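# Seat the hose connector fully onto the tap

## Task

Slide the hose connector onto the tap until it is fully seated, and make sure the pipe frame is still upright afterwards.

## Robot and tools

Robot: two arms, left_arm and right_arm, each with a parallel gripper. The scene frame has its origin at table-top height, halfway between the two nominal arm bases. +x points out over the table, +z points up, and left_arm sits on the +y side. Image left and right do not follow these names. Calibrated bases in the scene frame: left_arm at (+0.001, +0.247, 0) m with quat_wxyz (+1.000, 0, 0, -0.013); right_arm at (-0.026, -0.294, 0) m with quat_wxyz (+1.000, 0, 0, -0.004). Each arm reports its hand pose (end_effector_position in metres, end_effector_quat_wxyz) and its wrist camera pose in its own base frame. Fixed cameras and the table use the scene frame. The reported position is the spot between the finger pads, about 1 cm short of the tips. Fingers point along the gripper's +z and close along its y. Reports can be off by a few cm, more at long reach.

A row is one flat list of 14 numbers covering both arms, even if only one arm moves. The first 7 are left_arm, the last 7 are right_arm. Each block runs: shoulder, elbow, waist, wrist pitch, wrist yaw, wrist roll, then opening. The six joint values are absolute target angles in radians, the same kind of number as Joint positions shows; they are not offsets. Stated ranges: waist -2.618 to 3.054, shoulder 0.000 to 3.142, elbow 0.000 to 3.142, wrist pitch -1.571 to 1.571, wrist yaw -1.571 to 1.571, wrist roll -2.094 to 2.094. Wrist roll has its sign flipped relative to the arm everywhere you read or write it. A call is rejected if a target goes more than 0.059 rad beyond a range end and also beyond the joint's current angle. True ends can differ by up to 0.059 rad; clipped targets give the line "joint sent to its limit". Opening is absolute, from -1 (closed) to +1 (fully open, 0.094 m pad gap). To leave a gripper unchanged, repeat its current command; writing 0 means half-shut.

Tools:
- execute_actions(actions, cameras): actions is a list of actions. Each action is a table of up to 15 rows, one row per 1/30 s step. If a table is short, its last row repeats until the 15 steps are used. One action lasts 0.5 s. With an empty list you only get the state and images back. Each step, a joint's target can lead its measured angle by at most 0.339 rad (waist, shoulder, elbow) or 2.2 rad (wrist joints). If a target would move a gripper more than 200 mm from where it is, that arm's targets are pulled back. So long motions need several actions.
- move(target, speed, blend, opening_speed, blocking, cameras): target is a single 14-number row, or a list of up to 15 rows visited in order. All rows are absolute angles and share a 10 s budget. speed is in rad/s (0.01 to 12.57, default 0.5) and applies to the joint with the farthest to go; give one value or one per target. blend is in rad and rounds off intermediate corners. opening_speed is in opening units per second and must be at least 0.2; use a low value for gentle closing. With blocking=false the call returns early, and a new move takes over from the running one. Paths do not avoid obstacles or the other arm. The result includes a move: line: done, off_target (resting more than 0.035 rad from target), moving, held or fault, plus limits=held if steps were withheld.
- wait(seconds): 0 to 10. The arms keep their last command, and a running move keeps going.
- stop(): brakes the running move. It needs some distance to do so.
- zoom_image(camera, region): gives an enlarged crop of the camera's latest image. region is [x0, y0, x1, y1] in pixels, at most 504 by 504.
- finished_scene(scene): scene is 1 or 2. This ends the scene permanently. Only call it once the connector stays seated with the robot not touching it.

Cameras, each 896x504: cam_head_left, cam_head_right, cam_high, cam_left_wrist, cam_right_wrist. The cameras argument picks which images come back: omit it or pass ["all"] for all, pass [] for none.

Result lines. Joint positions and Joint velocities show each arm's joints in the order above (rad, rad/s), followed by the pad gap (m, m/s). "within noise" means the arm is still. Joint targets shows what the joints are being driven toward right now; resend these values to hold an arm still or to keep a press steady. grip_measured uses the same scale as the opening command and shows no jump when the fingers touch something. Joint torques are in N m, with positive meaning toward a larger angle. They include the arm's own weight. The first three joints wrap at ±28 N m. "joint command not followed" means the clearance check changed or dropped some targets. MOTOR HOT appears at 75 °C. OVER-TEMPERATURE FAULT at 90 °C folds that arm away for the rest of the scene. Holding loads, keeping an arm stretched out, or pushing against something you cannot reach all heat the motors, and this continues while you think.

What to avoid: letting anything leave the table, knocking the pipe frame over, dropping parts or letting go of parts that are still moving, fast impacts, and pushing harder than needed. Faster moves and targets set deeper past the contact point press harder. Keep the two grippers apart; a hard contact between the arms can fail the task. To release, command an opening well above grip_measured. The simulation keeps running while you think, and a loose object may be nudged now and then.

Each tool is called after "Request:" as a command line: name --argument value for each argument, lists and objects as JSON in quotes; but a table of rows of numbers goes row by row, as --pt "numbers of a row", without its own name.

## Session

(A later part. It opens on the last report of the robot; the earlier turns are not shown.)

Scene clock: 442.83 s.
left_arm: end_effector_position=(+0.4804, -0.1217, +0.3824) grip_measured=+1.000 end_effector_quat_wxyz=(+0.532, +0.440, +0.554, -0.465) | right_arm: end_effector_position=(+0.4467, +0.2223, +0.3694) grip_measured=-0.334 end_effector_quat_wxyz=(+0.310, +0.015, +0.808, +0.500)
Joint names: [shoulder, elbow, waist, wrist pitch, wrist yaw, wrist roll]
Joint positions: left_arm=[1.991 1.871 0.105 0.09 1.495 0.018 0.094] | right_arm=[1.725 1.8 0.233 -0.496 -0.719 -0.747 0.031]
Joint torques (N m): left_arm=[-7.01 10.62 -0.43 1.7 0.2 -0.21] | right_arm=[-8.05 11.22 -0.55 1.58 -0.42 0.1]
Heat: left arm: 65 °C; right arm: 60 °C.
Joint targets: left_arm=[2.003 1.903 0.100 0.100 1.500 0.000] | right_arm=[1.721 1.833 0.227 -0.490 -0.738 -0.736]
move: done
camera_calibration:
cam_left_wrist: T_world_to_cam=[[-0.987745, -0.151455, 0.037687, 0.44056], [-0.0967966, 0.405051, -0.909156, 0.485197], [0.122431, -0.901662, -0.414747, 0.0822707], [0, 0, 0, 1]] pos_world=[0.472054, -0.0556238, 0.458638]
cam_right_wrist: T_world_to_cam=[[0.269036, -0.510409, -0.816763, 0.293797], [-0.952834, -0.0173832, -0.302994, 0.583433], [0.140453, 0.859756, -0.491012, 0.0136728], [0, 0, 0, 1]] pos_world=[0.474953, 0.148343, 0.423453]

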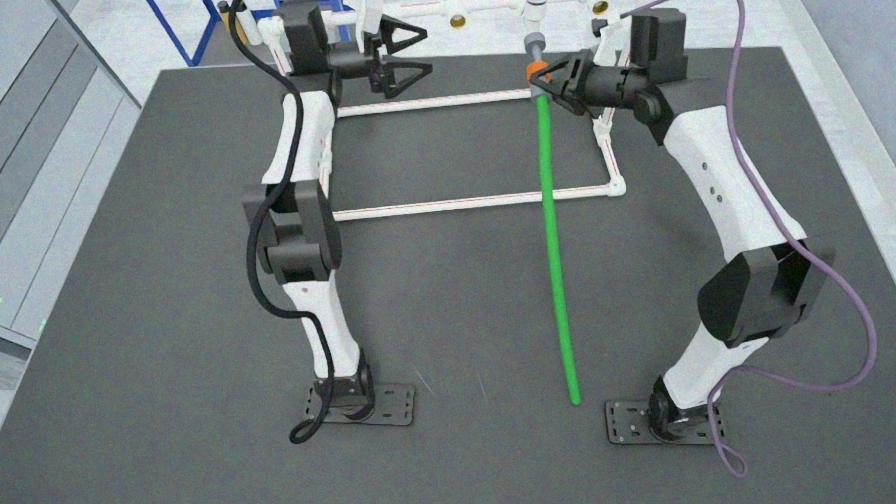

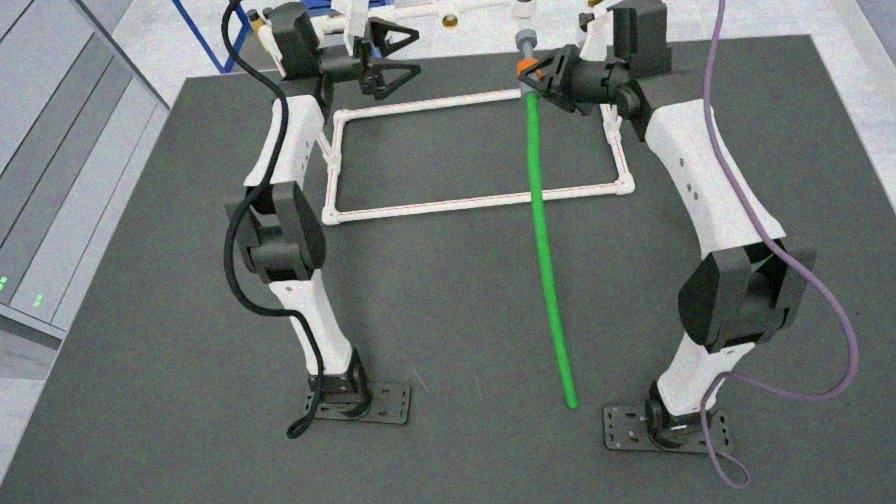

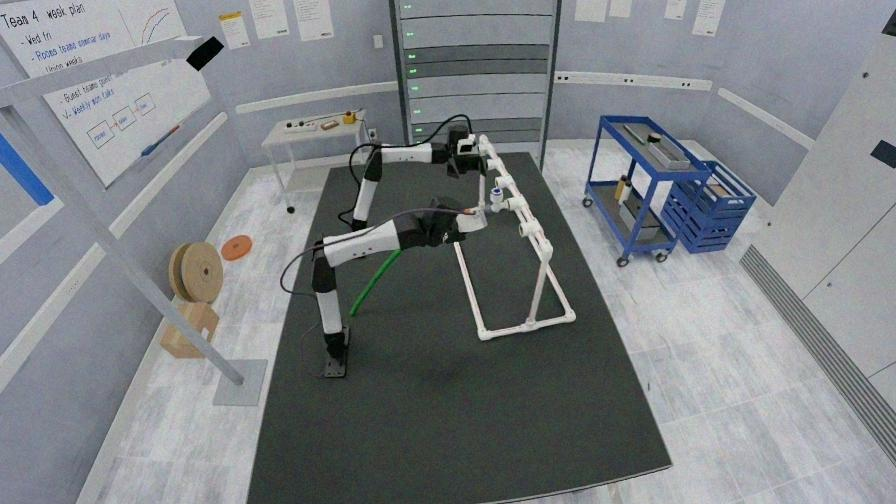

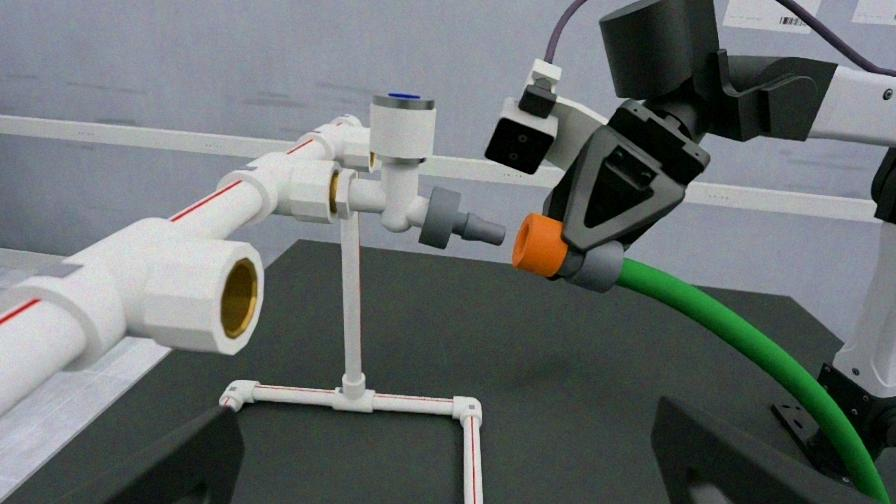

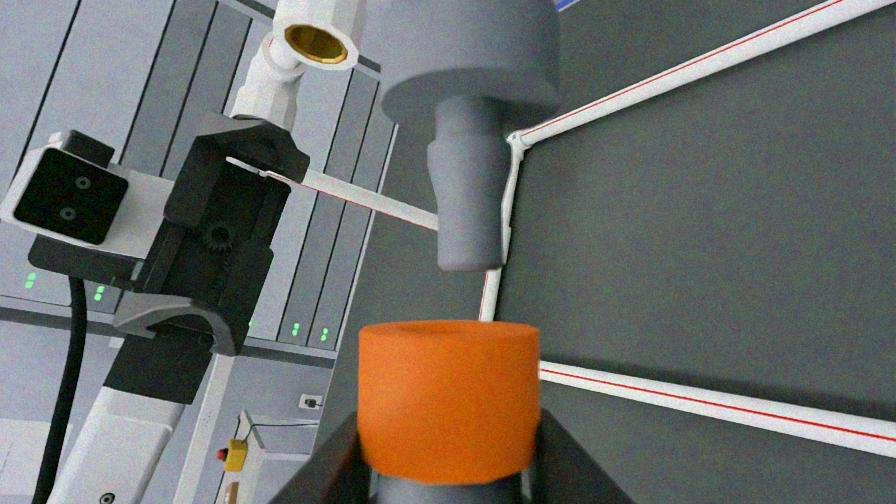

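Request:
move --target '[2.003,1.903,0.1,0.1,1.5,0,1,1.789,1.924,0.206,-0.526,-0.772,-0.717,-0.5]' --speed 0.12

Request:
zoom_image --camera "cam_left_wrist" --region '[400, 170, 640, 310]'

Request:
zoom_image --camera "cam_right_wrist" --region '[330, 100, 570, 400]'

Request:
zoom_image --camera "cam_head_left" --region '[510, 20, 580, 120]'

Request:
zoom_image --camera "cam_head_right" --region '[500, 20, 570, 120]'

Scene clock: 456.97 s.
left_arm: end_effector_position=(+0.4804, -0.1217, +0.3824) grip_measured=+1.000 end_effector_quat_wxyz=(+0.532, +0.440, +0.554, -0.465) | right_arm: end_effector_position=(+0.4594, +0.2196, +0.3720) grip_measured=-0.334 end_effector_quat_wxyz=(+0.306, +0.007, +0.808, +0.503)
Joint names: [shoulder, elbow, waist, wrist pitch, wrist yaw, wrist roll]
Joint positions: left_arm=[1.991 1.871 0.105 0.09 1.495 0.018 0.094] | right_arm=[1.788 1.889 0.213 -0.535 -0.755 -0.726 0.031]
Joint torques (N m): left_arm=[-6.98 10.62 -0.46 1.71 0.2 -0.22] | right_arm=[-8.09 11.3 -0.62 1.58 -0.43 0.08]
Heat: left arm: 66 °C; right arm: 57 °C.
Joint targets: left_arm=[2.003 1.903 0.100 0.100 1.500 0.000] | right_arm=[1.789 1.924 0.206 -0.526 -0.772 -0.717]
move: done
camera_calibration:
cam_left_wrist: T_world_to_cam=[[-0.987745, -0.151455, 0.037687, 0.44056], [-0.0967966, 0.405051, -0.909156, 0.485197], [0.122431, -0.901662, -0.414747, 0.0822707], [0, 0, 0, 1]] pos_world=[0.472054, -0.0556238, 0.458638]
cam_right_wrist: T_world_to_cam=[[0.279694, -0.505004, -0.816543, 0.28491], [-0.95185, -0.0346746, -0.304597, 0.600229], [0.125509, 0.86242, -0.490386, 0.0215899], [0, 0, 0, 1]] pos_world=[0.488931, 0.146074, 0.426056]

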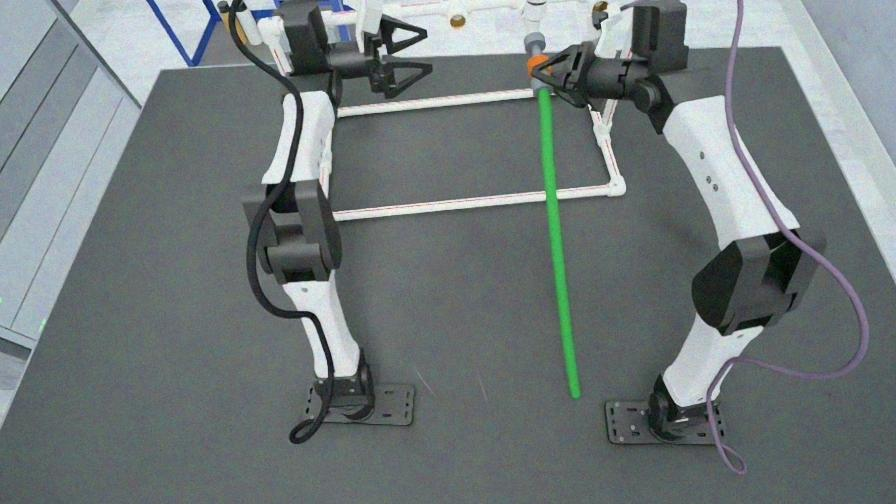

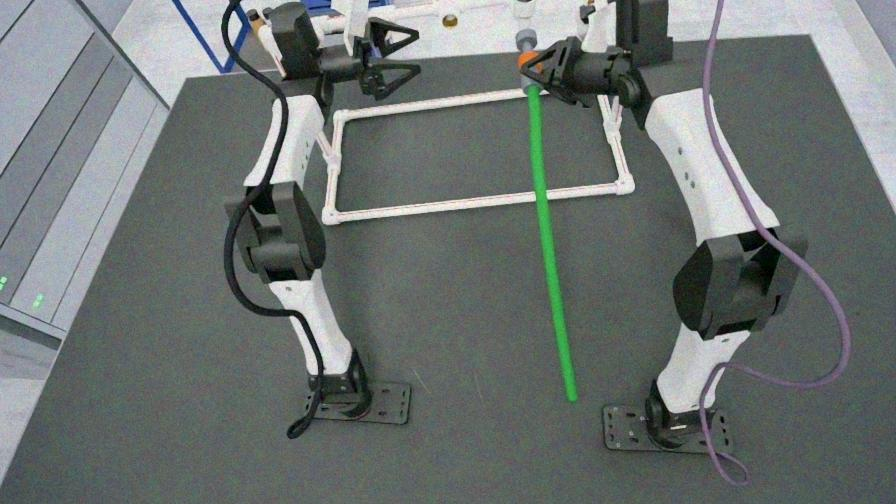

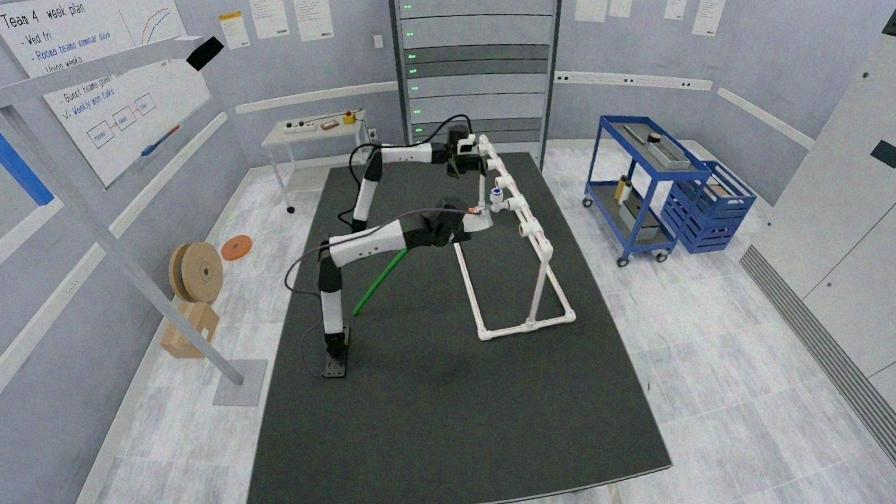

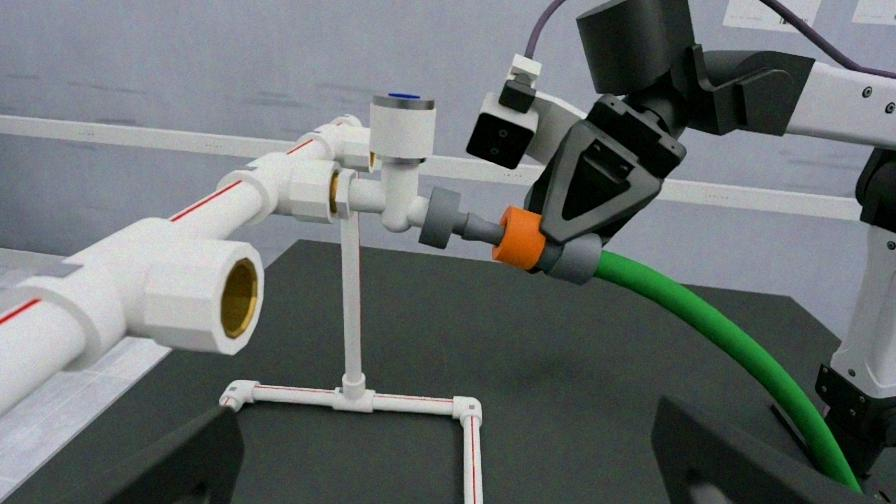

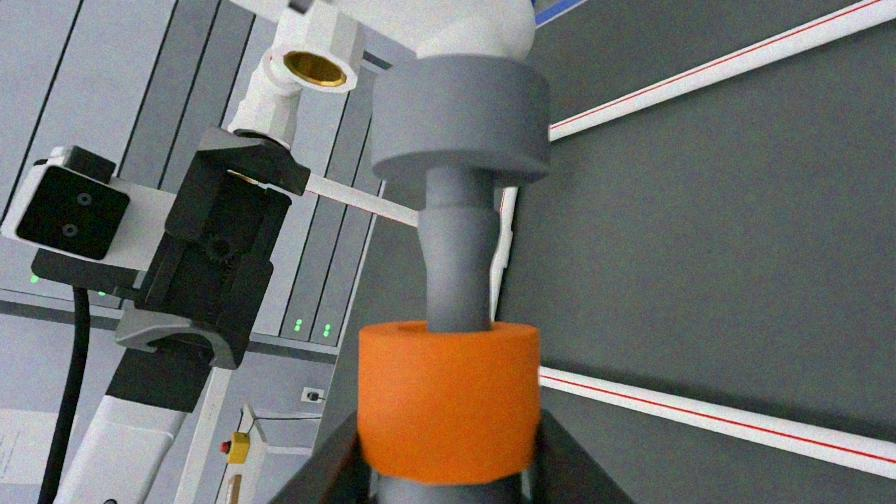

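Scaled by 2.100 from the camera's 896x504 image, which has a finer 1280x720 frame.

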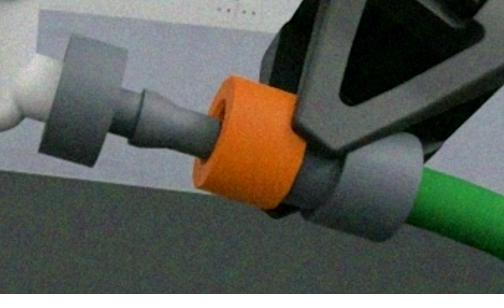

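Scaled by 1.680 from the camera's 896x504 image, which has a finer 1280x720 frame.

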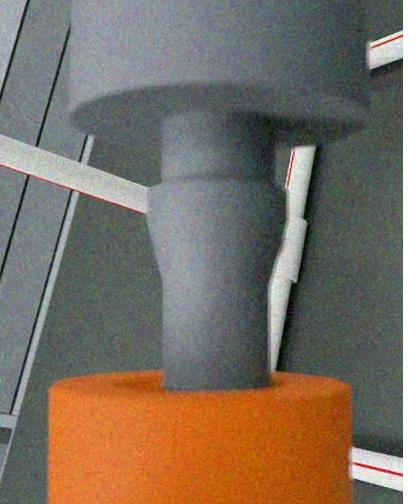

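Scaled by 5.040 from the camera's 896x504 image, which has a finer 1280x720 frame.

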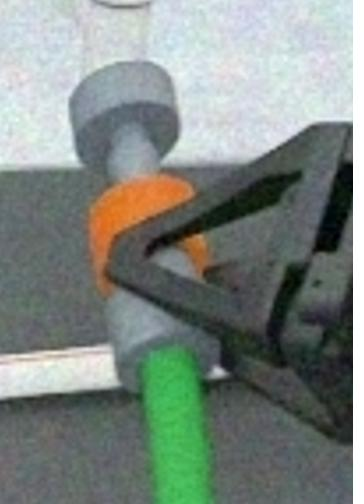

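Scaled by 5.040 from the camera's 896x504 image, which has a finer 1280x720 frame.

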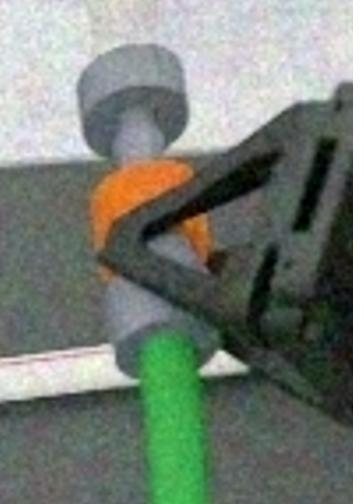

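Request:
move --target '[2.003,1.903,0.1,0.1,1.5,0,1,1.841,2.002,0.198,-0.553,-0.778,-0.7125,-0.5]' --speed 0.08

Request:
zoom_image --camera "cam_left_wrist" --region '[400, 170, 640, 310]'

Request:
zoom_image --camera "cam_right_wrist" --region '[330, 100, 570, 400]'

Scene clock: 468.07 s.
left_arm: end_effector_position=(+0.4804, -0.1217, +0.3824) grip_measured=+1.000 end_effector_quat_wxyz=(+0.532, +0.440, +0.554, -0.465) | right_arm: end_effector_position=(+0.4708, +0.2193, +0.3742) grip_measured=-0.334 end_effector_quat_wxyz=(+0.306, +0.007, +0.808, +0.503)
Joint names: [shoulder, elbow, waist, wrist pitch, wrist yaw, wrist roll]
Joint positions: left_arm=[1.991 1.871 0.105 0.09 1.495 0.018 0.094] | right_arm=[1.841 1.966 0.206 -0.563 -0.761 -0.721 0.031]
Joint torques (N m): left_arm=[-7.09 10.63 -0.44 1.72 0.2 -0.22] | right_arm=[-8.5 11.28 -0.7 1.61 -0.44 0.06]
Heat: left arm: 66 °C; right arm: 57 °C.
Joint targets: left_arm=[2.003 1.903 0.100 0.100 1.500 0.000] | right_arm=[1.841 2.002 0.198 -0.553 -0.778 -0.713]
move: off_target (right_arm); right_arm: the elbow is farthest, 0.036 rad from its target
camera_calibration:
cam_left_wrist: T_world_to_cam=[[-0.987745, -0.151455, 0.037687, 0.44056], [-0.0967966, 0.405051, -0.909156, 0.485197], [0.122431, -0.901662, -0.414747, 0.0822707], [0, 0, 0, 1]] pos_world=[0.472054, -0.0556238, 0.458638]
cam_right_wrist: T_world_to_cam=[[0.280049, -0.505261, -0.816262, 0.28321], [-0.951797, -0.0353177, -0.304688, 0.611975], [0.125118, 0.862244, -0.490797, 0.0218434], [0, 0, 0, 1]] pos_world=[0.50043, 0.145874, 0.428356]

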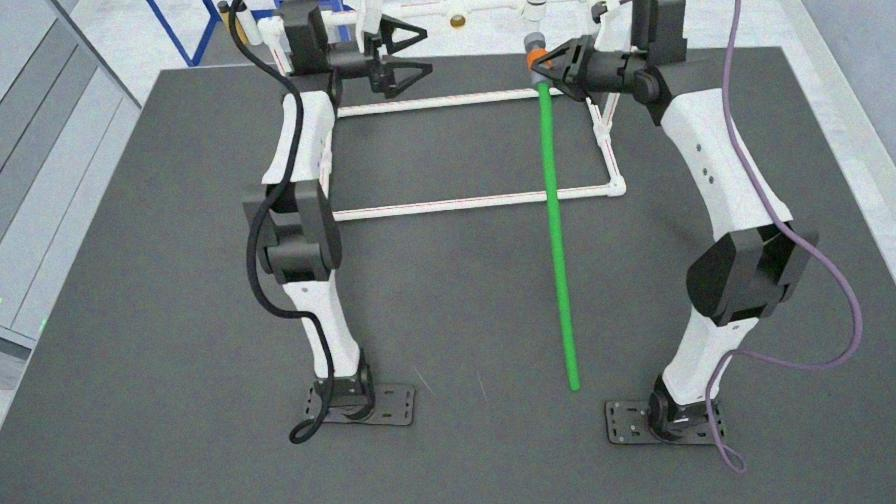

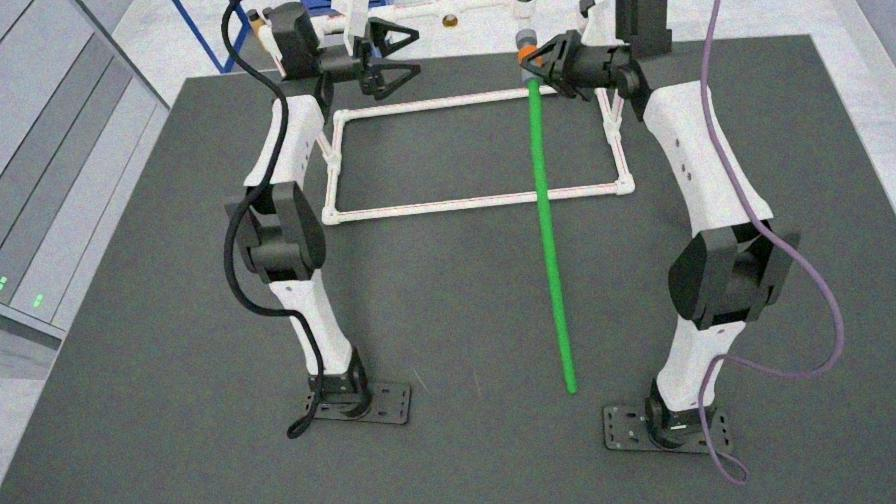

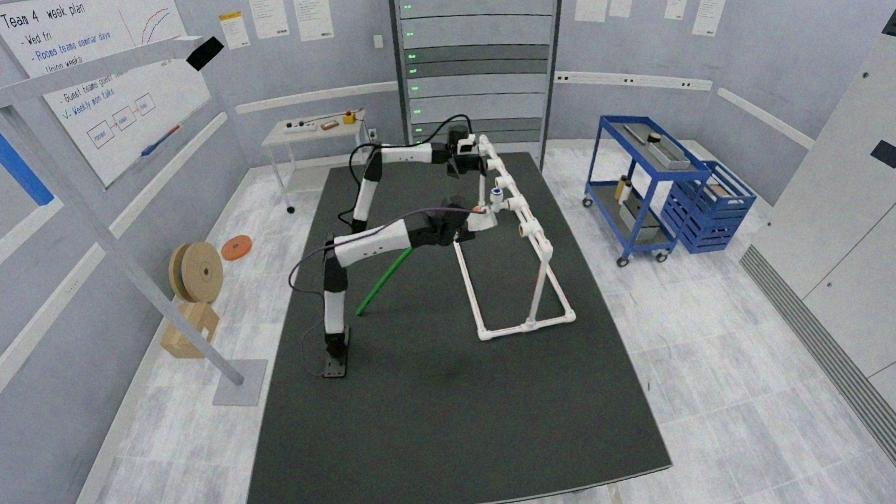

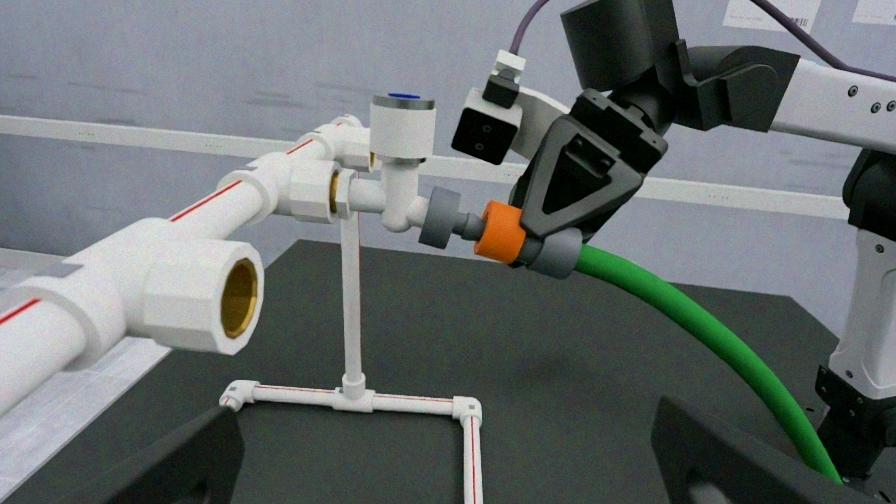

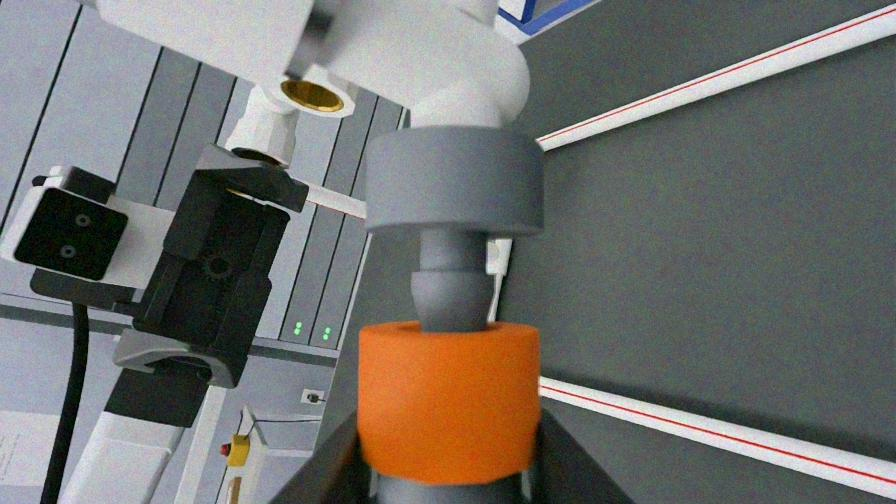

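Scaled by 2.100 from the camera's 896x504 image, which has a finer 1280x720 frame.

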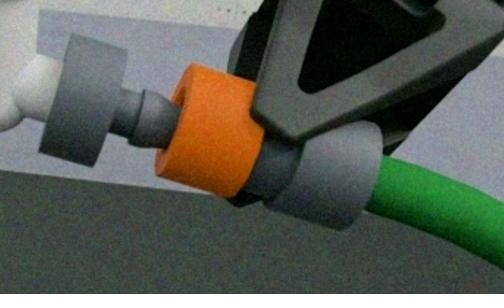

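Scaled by 1.680 from the camera's 896x504 image, which has a finer 1280x720 frame.

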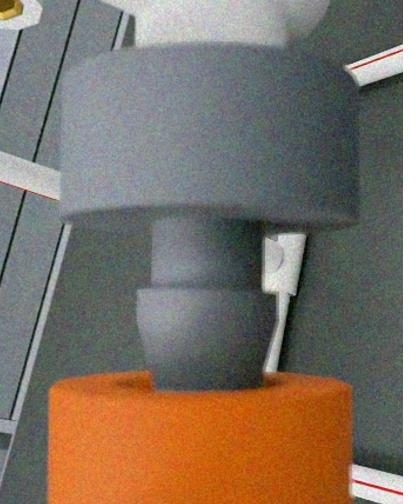

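Request:
move --target '[2.003,1.903,0.1,0.1,1.5,0,1,1.882,2.066,0.194,-0.576,-0.782,-0.710,-0.5]' --speed 0.08

Request:
zoom_image --camera "cam_left_wrist" --region '[400, 170, 640, 310]'

Request:
zoom_image --camera "cam_right_wrist" --region '[330, 100, 570, 400]'

Scene clock: 476.97 s.
left_arm: end_effector_position=(+0.4804, -0.1217, +0.3824) grip_measured=+1.000 end_effector_quat_wxyz=(+0.532, +0.440, +0.554, -0.465) | right_arm: end_effector_position=(+0.4782, +0.2208, +0.3748) grip_measured=-0.334 end_effector_quat_wxyz=(+0.302, +0.006, +0.809, +0.504)
Joint names: [shoulder, elbow, waist, wrist pitch, wrist yaw, wrist roll]
Joint positions: left_arm=[1.991 1.871 0.105 0.09 1.495 0.018 0.094] | right_arm=[1.882 2.029 0.204 -0.591 -0.768 -0.718 0.031]
Joint torques (N m): left_arm=[-7.01 10.61 -0.46 1.71 0.2 -0.21] | right_arm=[-8.9 11.37 -0.92 1.64 -0.41 0.04]
Heat: left arm: 66 °C; right arm: 57 °C.
Joint targets: left_arm=[2.003 1.903 0.100 0.100 1.500 0.000] | right_arm=[1.882 2.066 0.194 -0.576 -0.782 -0.710]
move: off_target (right_arm); right_arm: the elbow is farthest, 0.037 rad from its target
camera_calibration:
cam_left_wrist: T_world_to_cam=[[-0.987745, -0.151455, 0.037687, 0.44056], [-0.0967966, 0.405051, -0.909156, 0.485197], [0.122431, -0.901662, -0.414747, 0.0822707], [0, 0, 0, 1]] pos_world=[0.472054, -0.0556238, 0.458638]
cam_right_wrist: T_world_to_cam=[[0.277833, -0.503835, -0.817899, 0.283695], [-0.953381, -0.0402262, -0.299075, 0.618974], [0.117784, 0.862863, -0.491523, 0.0235861], [0, 0, 0, 1]] pos_world=[0.50852, 0.147483, 0.428746]

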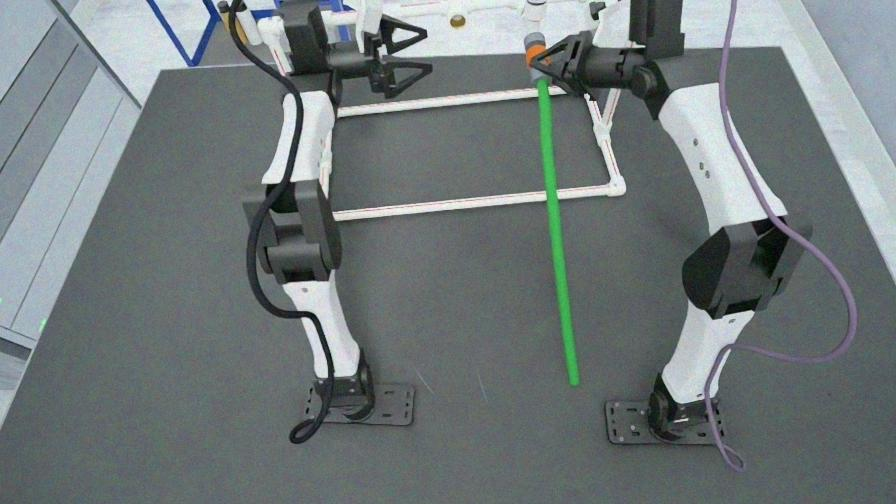

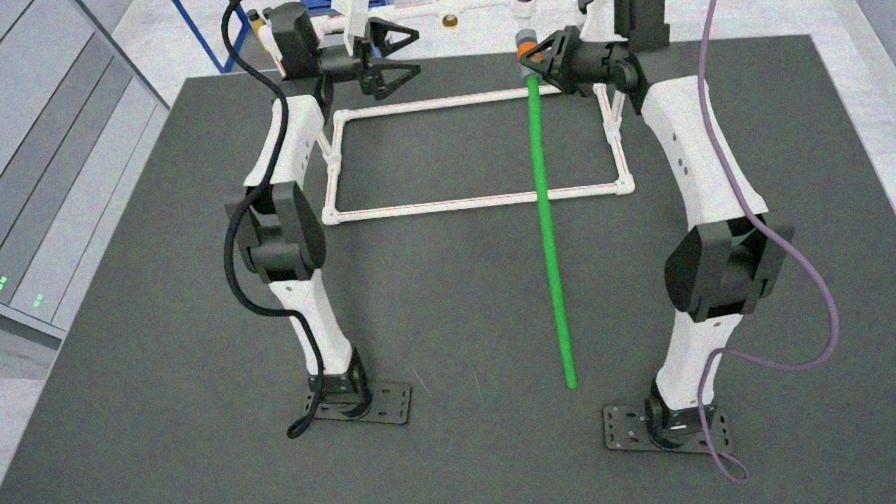

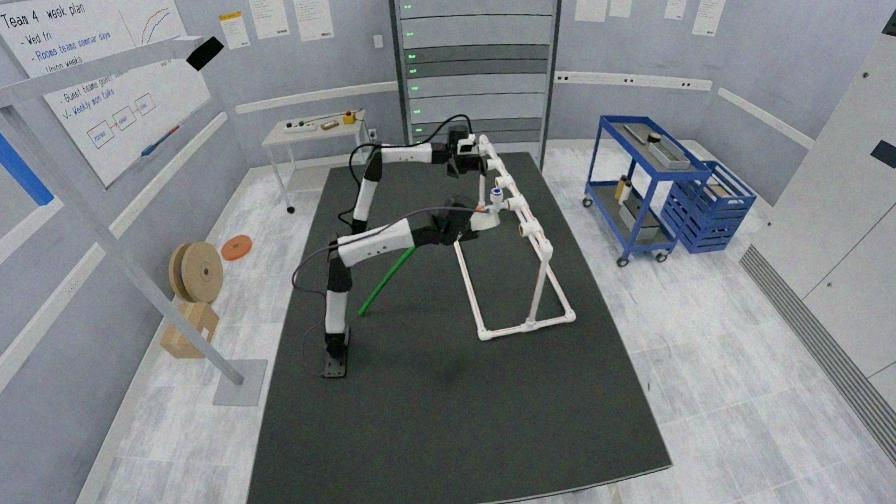

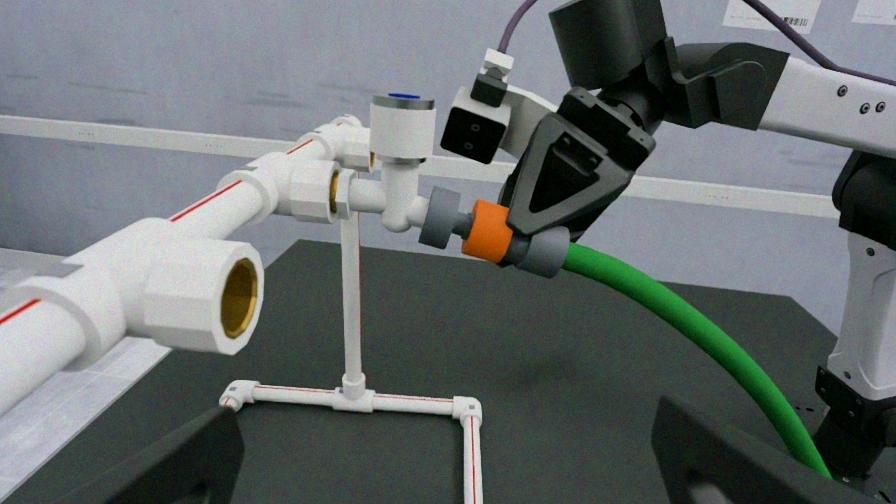

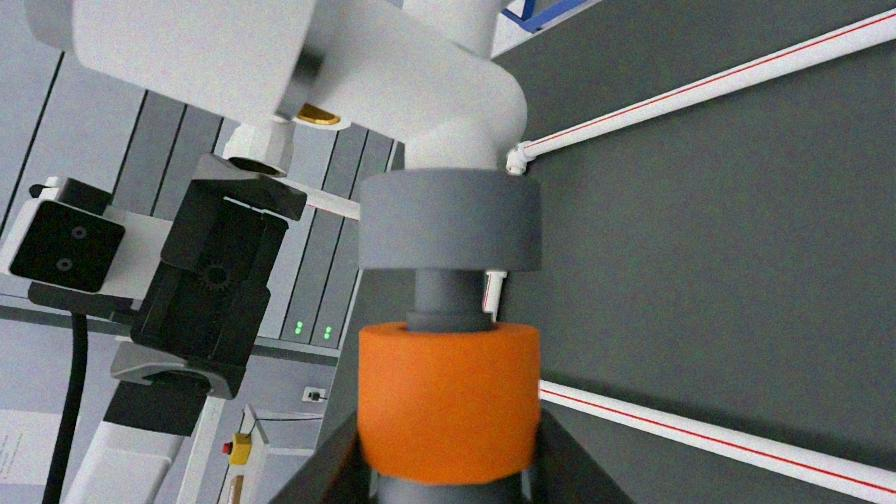

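Scaled by 2.100 from the camera's 896x504 image, which has a finer 1280x720 frame.

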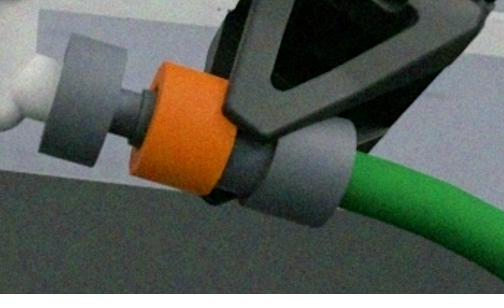

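Scaled by 1.680 from the camera's 896x504 image, which has a finer 1280x720 frame.

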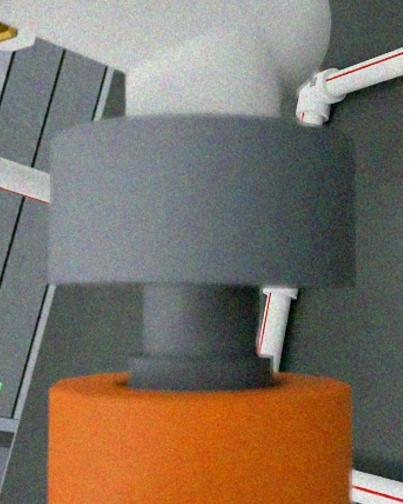

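Request:
move --target '[2.003,1.903,0.1,0.1,1.5,0,1,1.931,2.140,0.188,-0.598,-0.782,-0.709,-0.5]' --speed 0.08

Request:
zoom_image --camera "cam_left_wrist" --region '[400, 170, 640, 310]'

Request:
zoom_image --camera "cam_right_wrist" --region '[330, 100, 570, 400]'

Scene clock: 484.23 s.
left_arm: end_effector_position=(+0.4804, -0.1217, +0.3824) grip_measured=+1.000 end_effector_quat_wxyz=(+0.532, +0.440, +0.554, -0.465) | right_arm: end_effector_position=(+0.4852, +0.2206, +0.3757) grip_measured=-0.334 end_effector_quat_wxyz=(+0.296, +0.007, +0.811, +0.506)
Joint names: [shoulder, elbow, waist, wrist pitch, wrist yaw, wrist roll]
Joint positions: left_arm=[1.991 1.871 0.105 0.09 1.495 0.018 0.094] | right_arm=[1.928 2.102 0.198 -0.632 -0.781 -0.716 0.031]
Joint torques (N m): left_arm=[-7.01 10.58 -0.49 1.7 0.2 -0.21] | right_arm=[-8.88 11.36 -0.92 1.8 -0.27 0.06]
Heat: left arm: 66 °C; right arm: 57 °C.
Joint targets: left_arm=[2.003 1.903 0.100 0.100 1.500 0.000] | right_arm=[1.931 2.140 0.188 -0.598 -0.782 -0.709]
move: off_target (right_arm); right_arm: the elbow is farthest, 0.038 rad from its target
camera_calibration:
cam_left_wrist: T_world_to_cam=[[-0.987745, -0.151455, 0.037687, 0.44056], [-0.0967966, 0.405051, -0.909156, 0.485197], [0.122431, -0.901662, -0.414747, 0.0822707], [0, 0, 0, 1]] pos_world=[0.472054, -0.0556238, 0.458638]
cam_right_wrist: T_world_to_cam=[[0.27019, -0.500394, -0.822559, 0.287157], [-0.956936, -0.0453628, -0.286733, 0.624089], [0.106166, 0.864609, -0.491101, 0.0284616], [0, 0, 0, 1]] pos_world=[0.516605, 0.147394, 0.429128]

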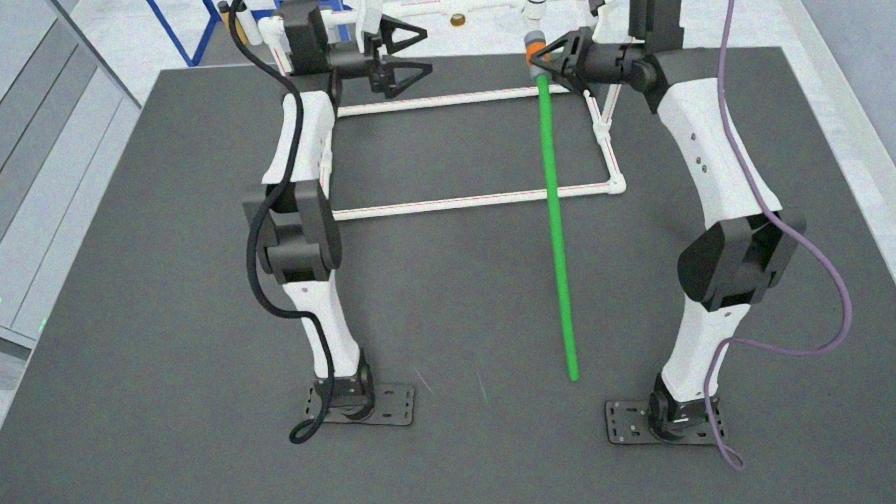

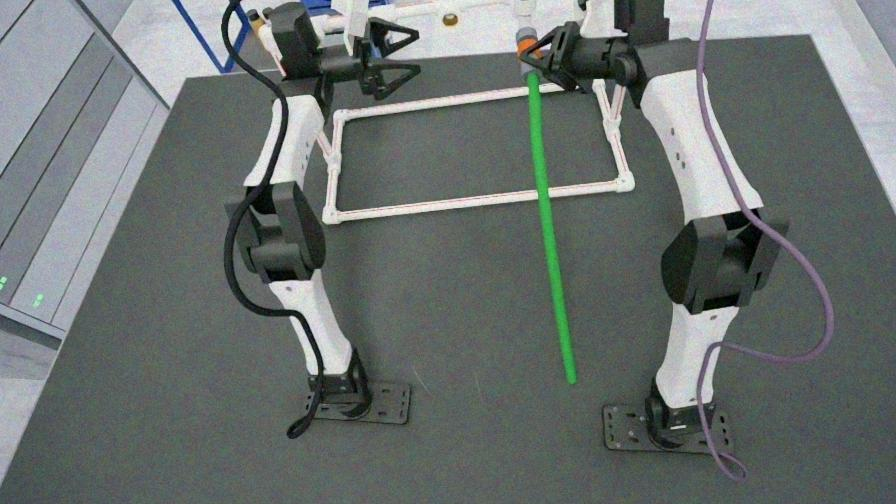

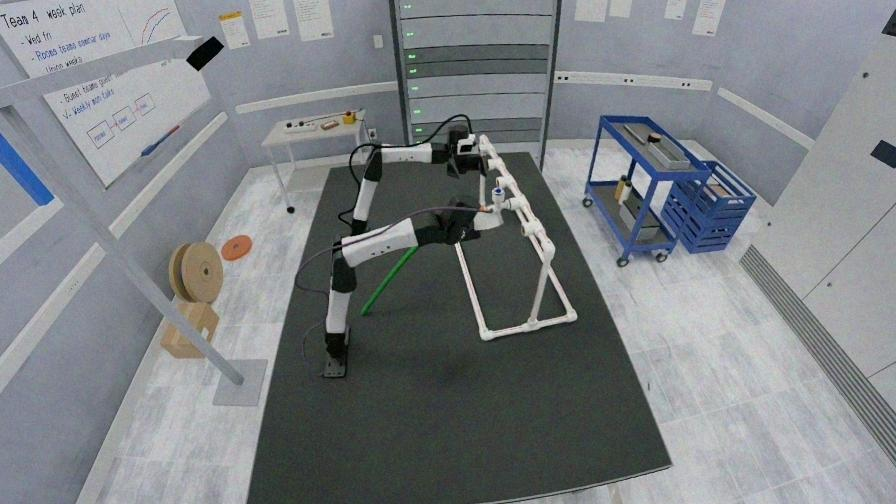

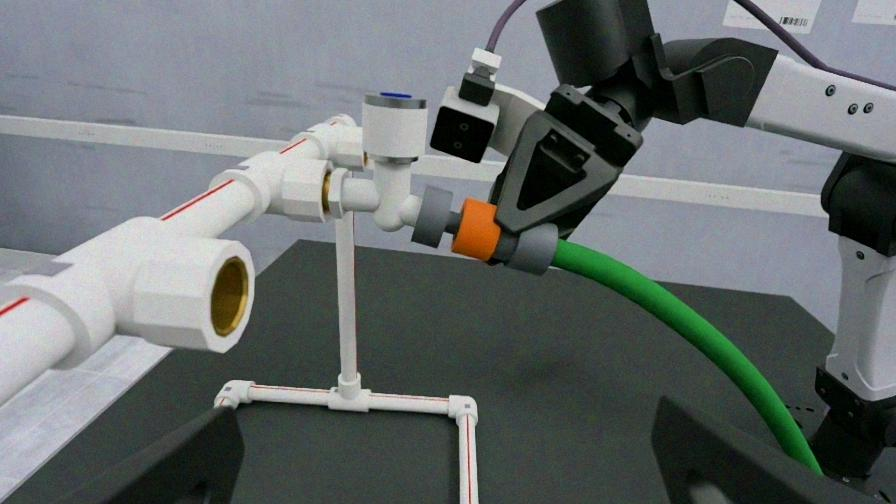

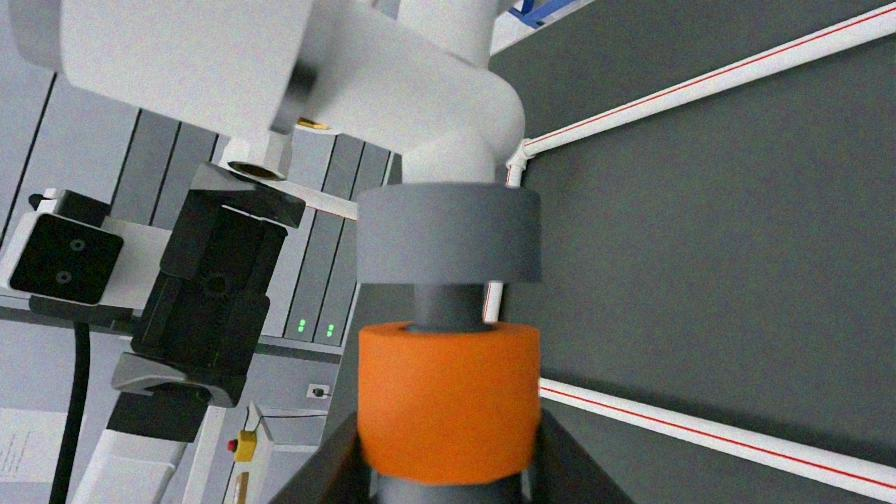

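Scaled by 2.100 from the camera's 896x504 image, which has a finer 1280x720 frame.

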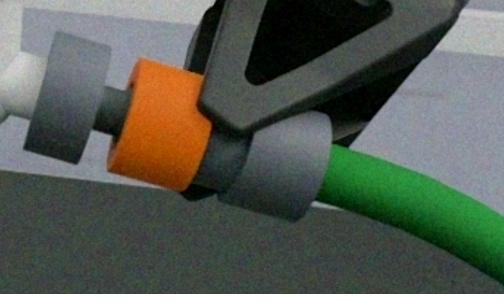

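Scaled by 1.680 from the camera's 896x504 image, which has a finer 1280x720 frame.

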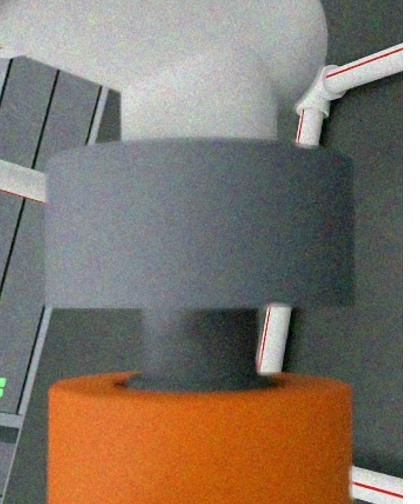

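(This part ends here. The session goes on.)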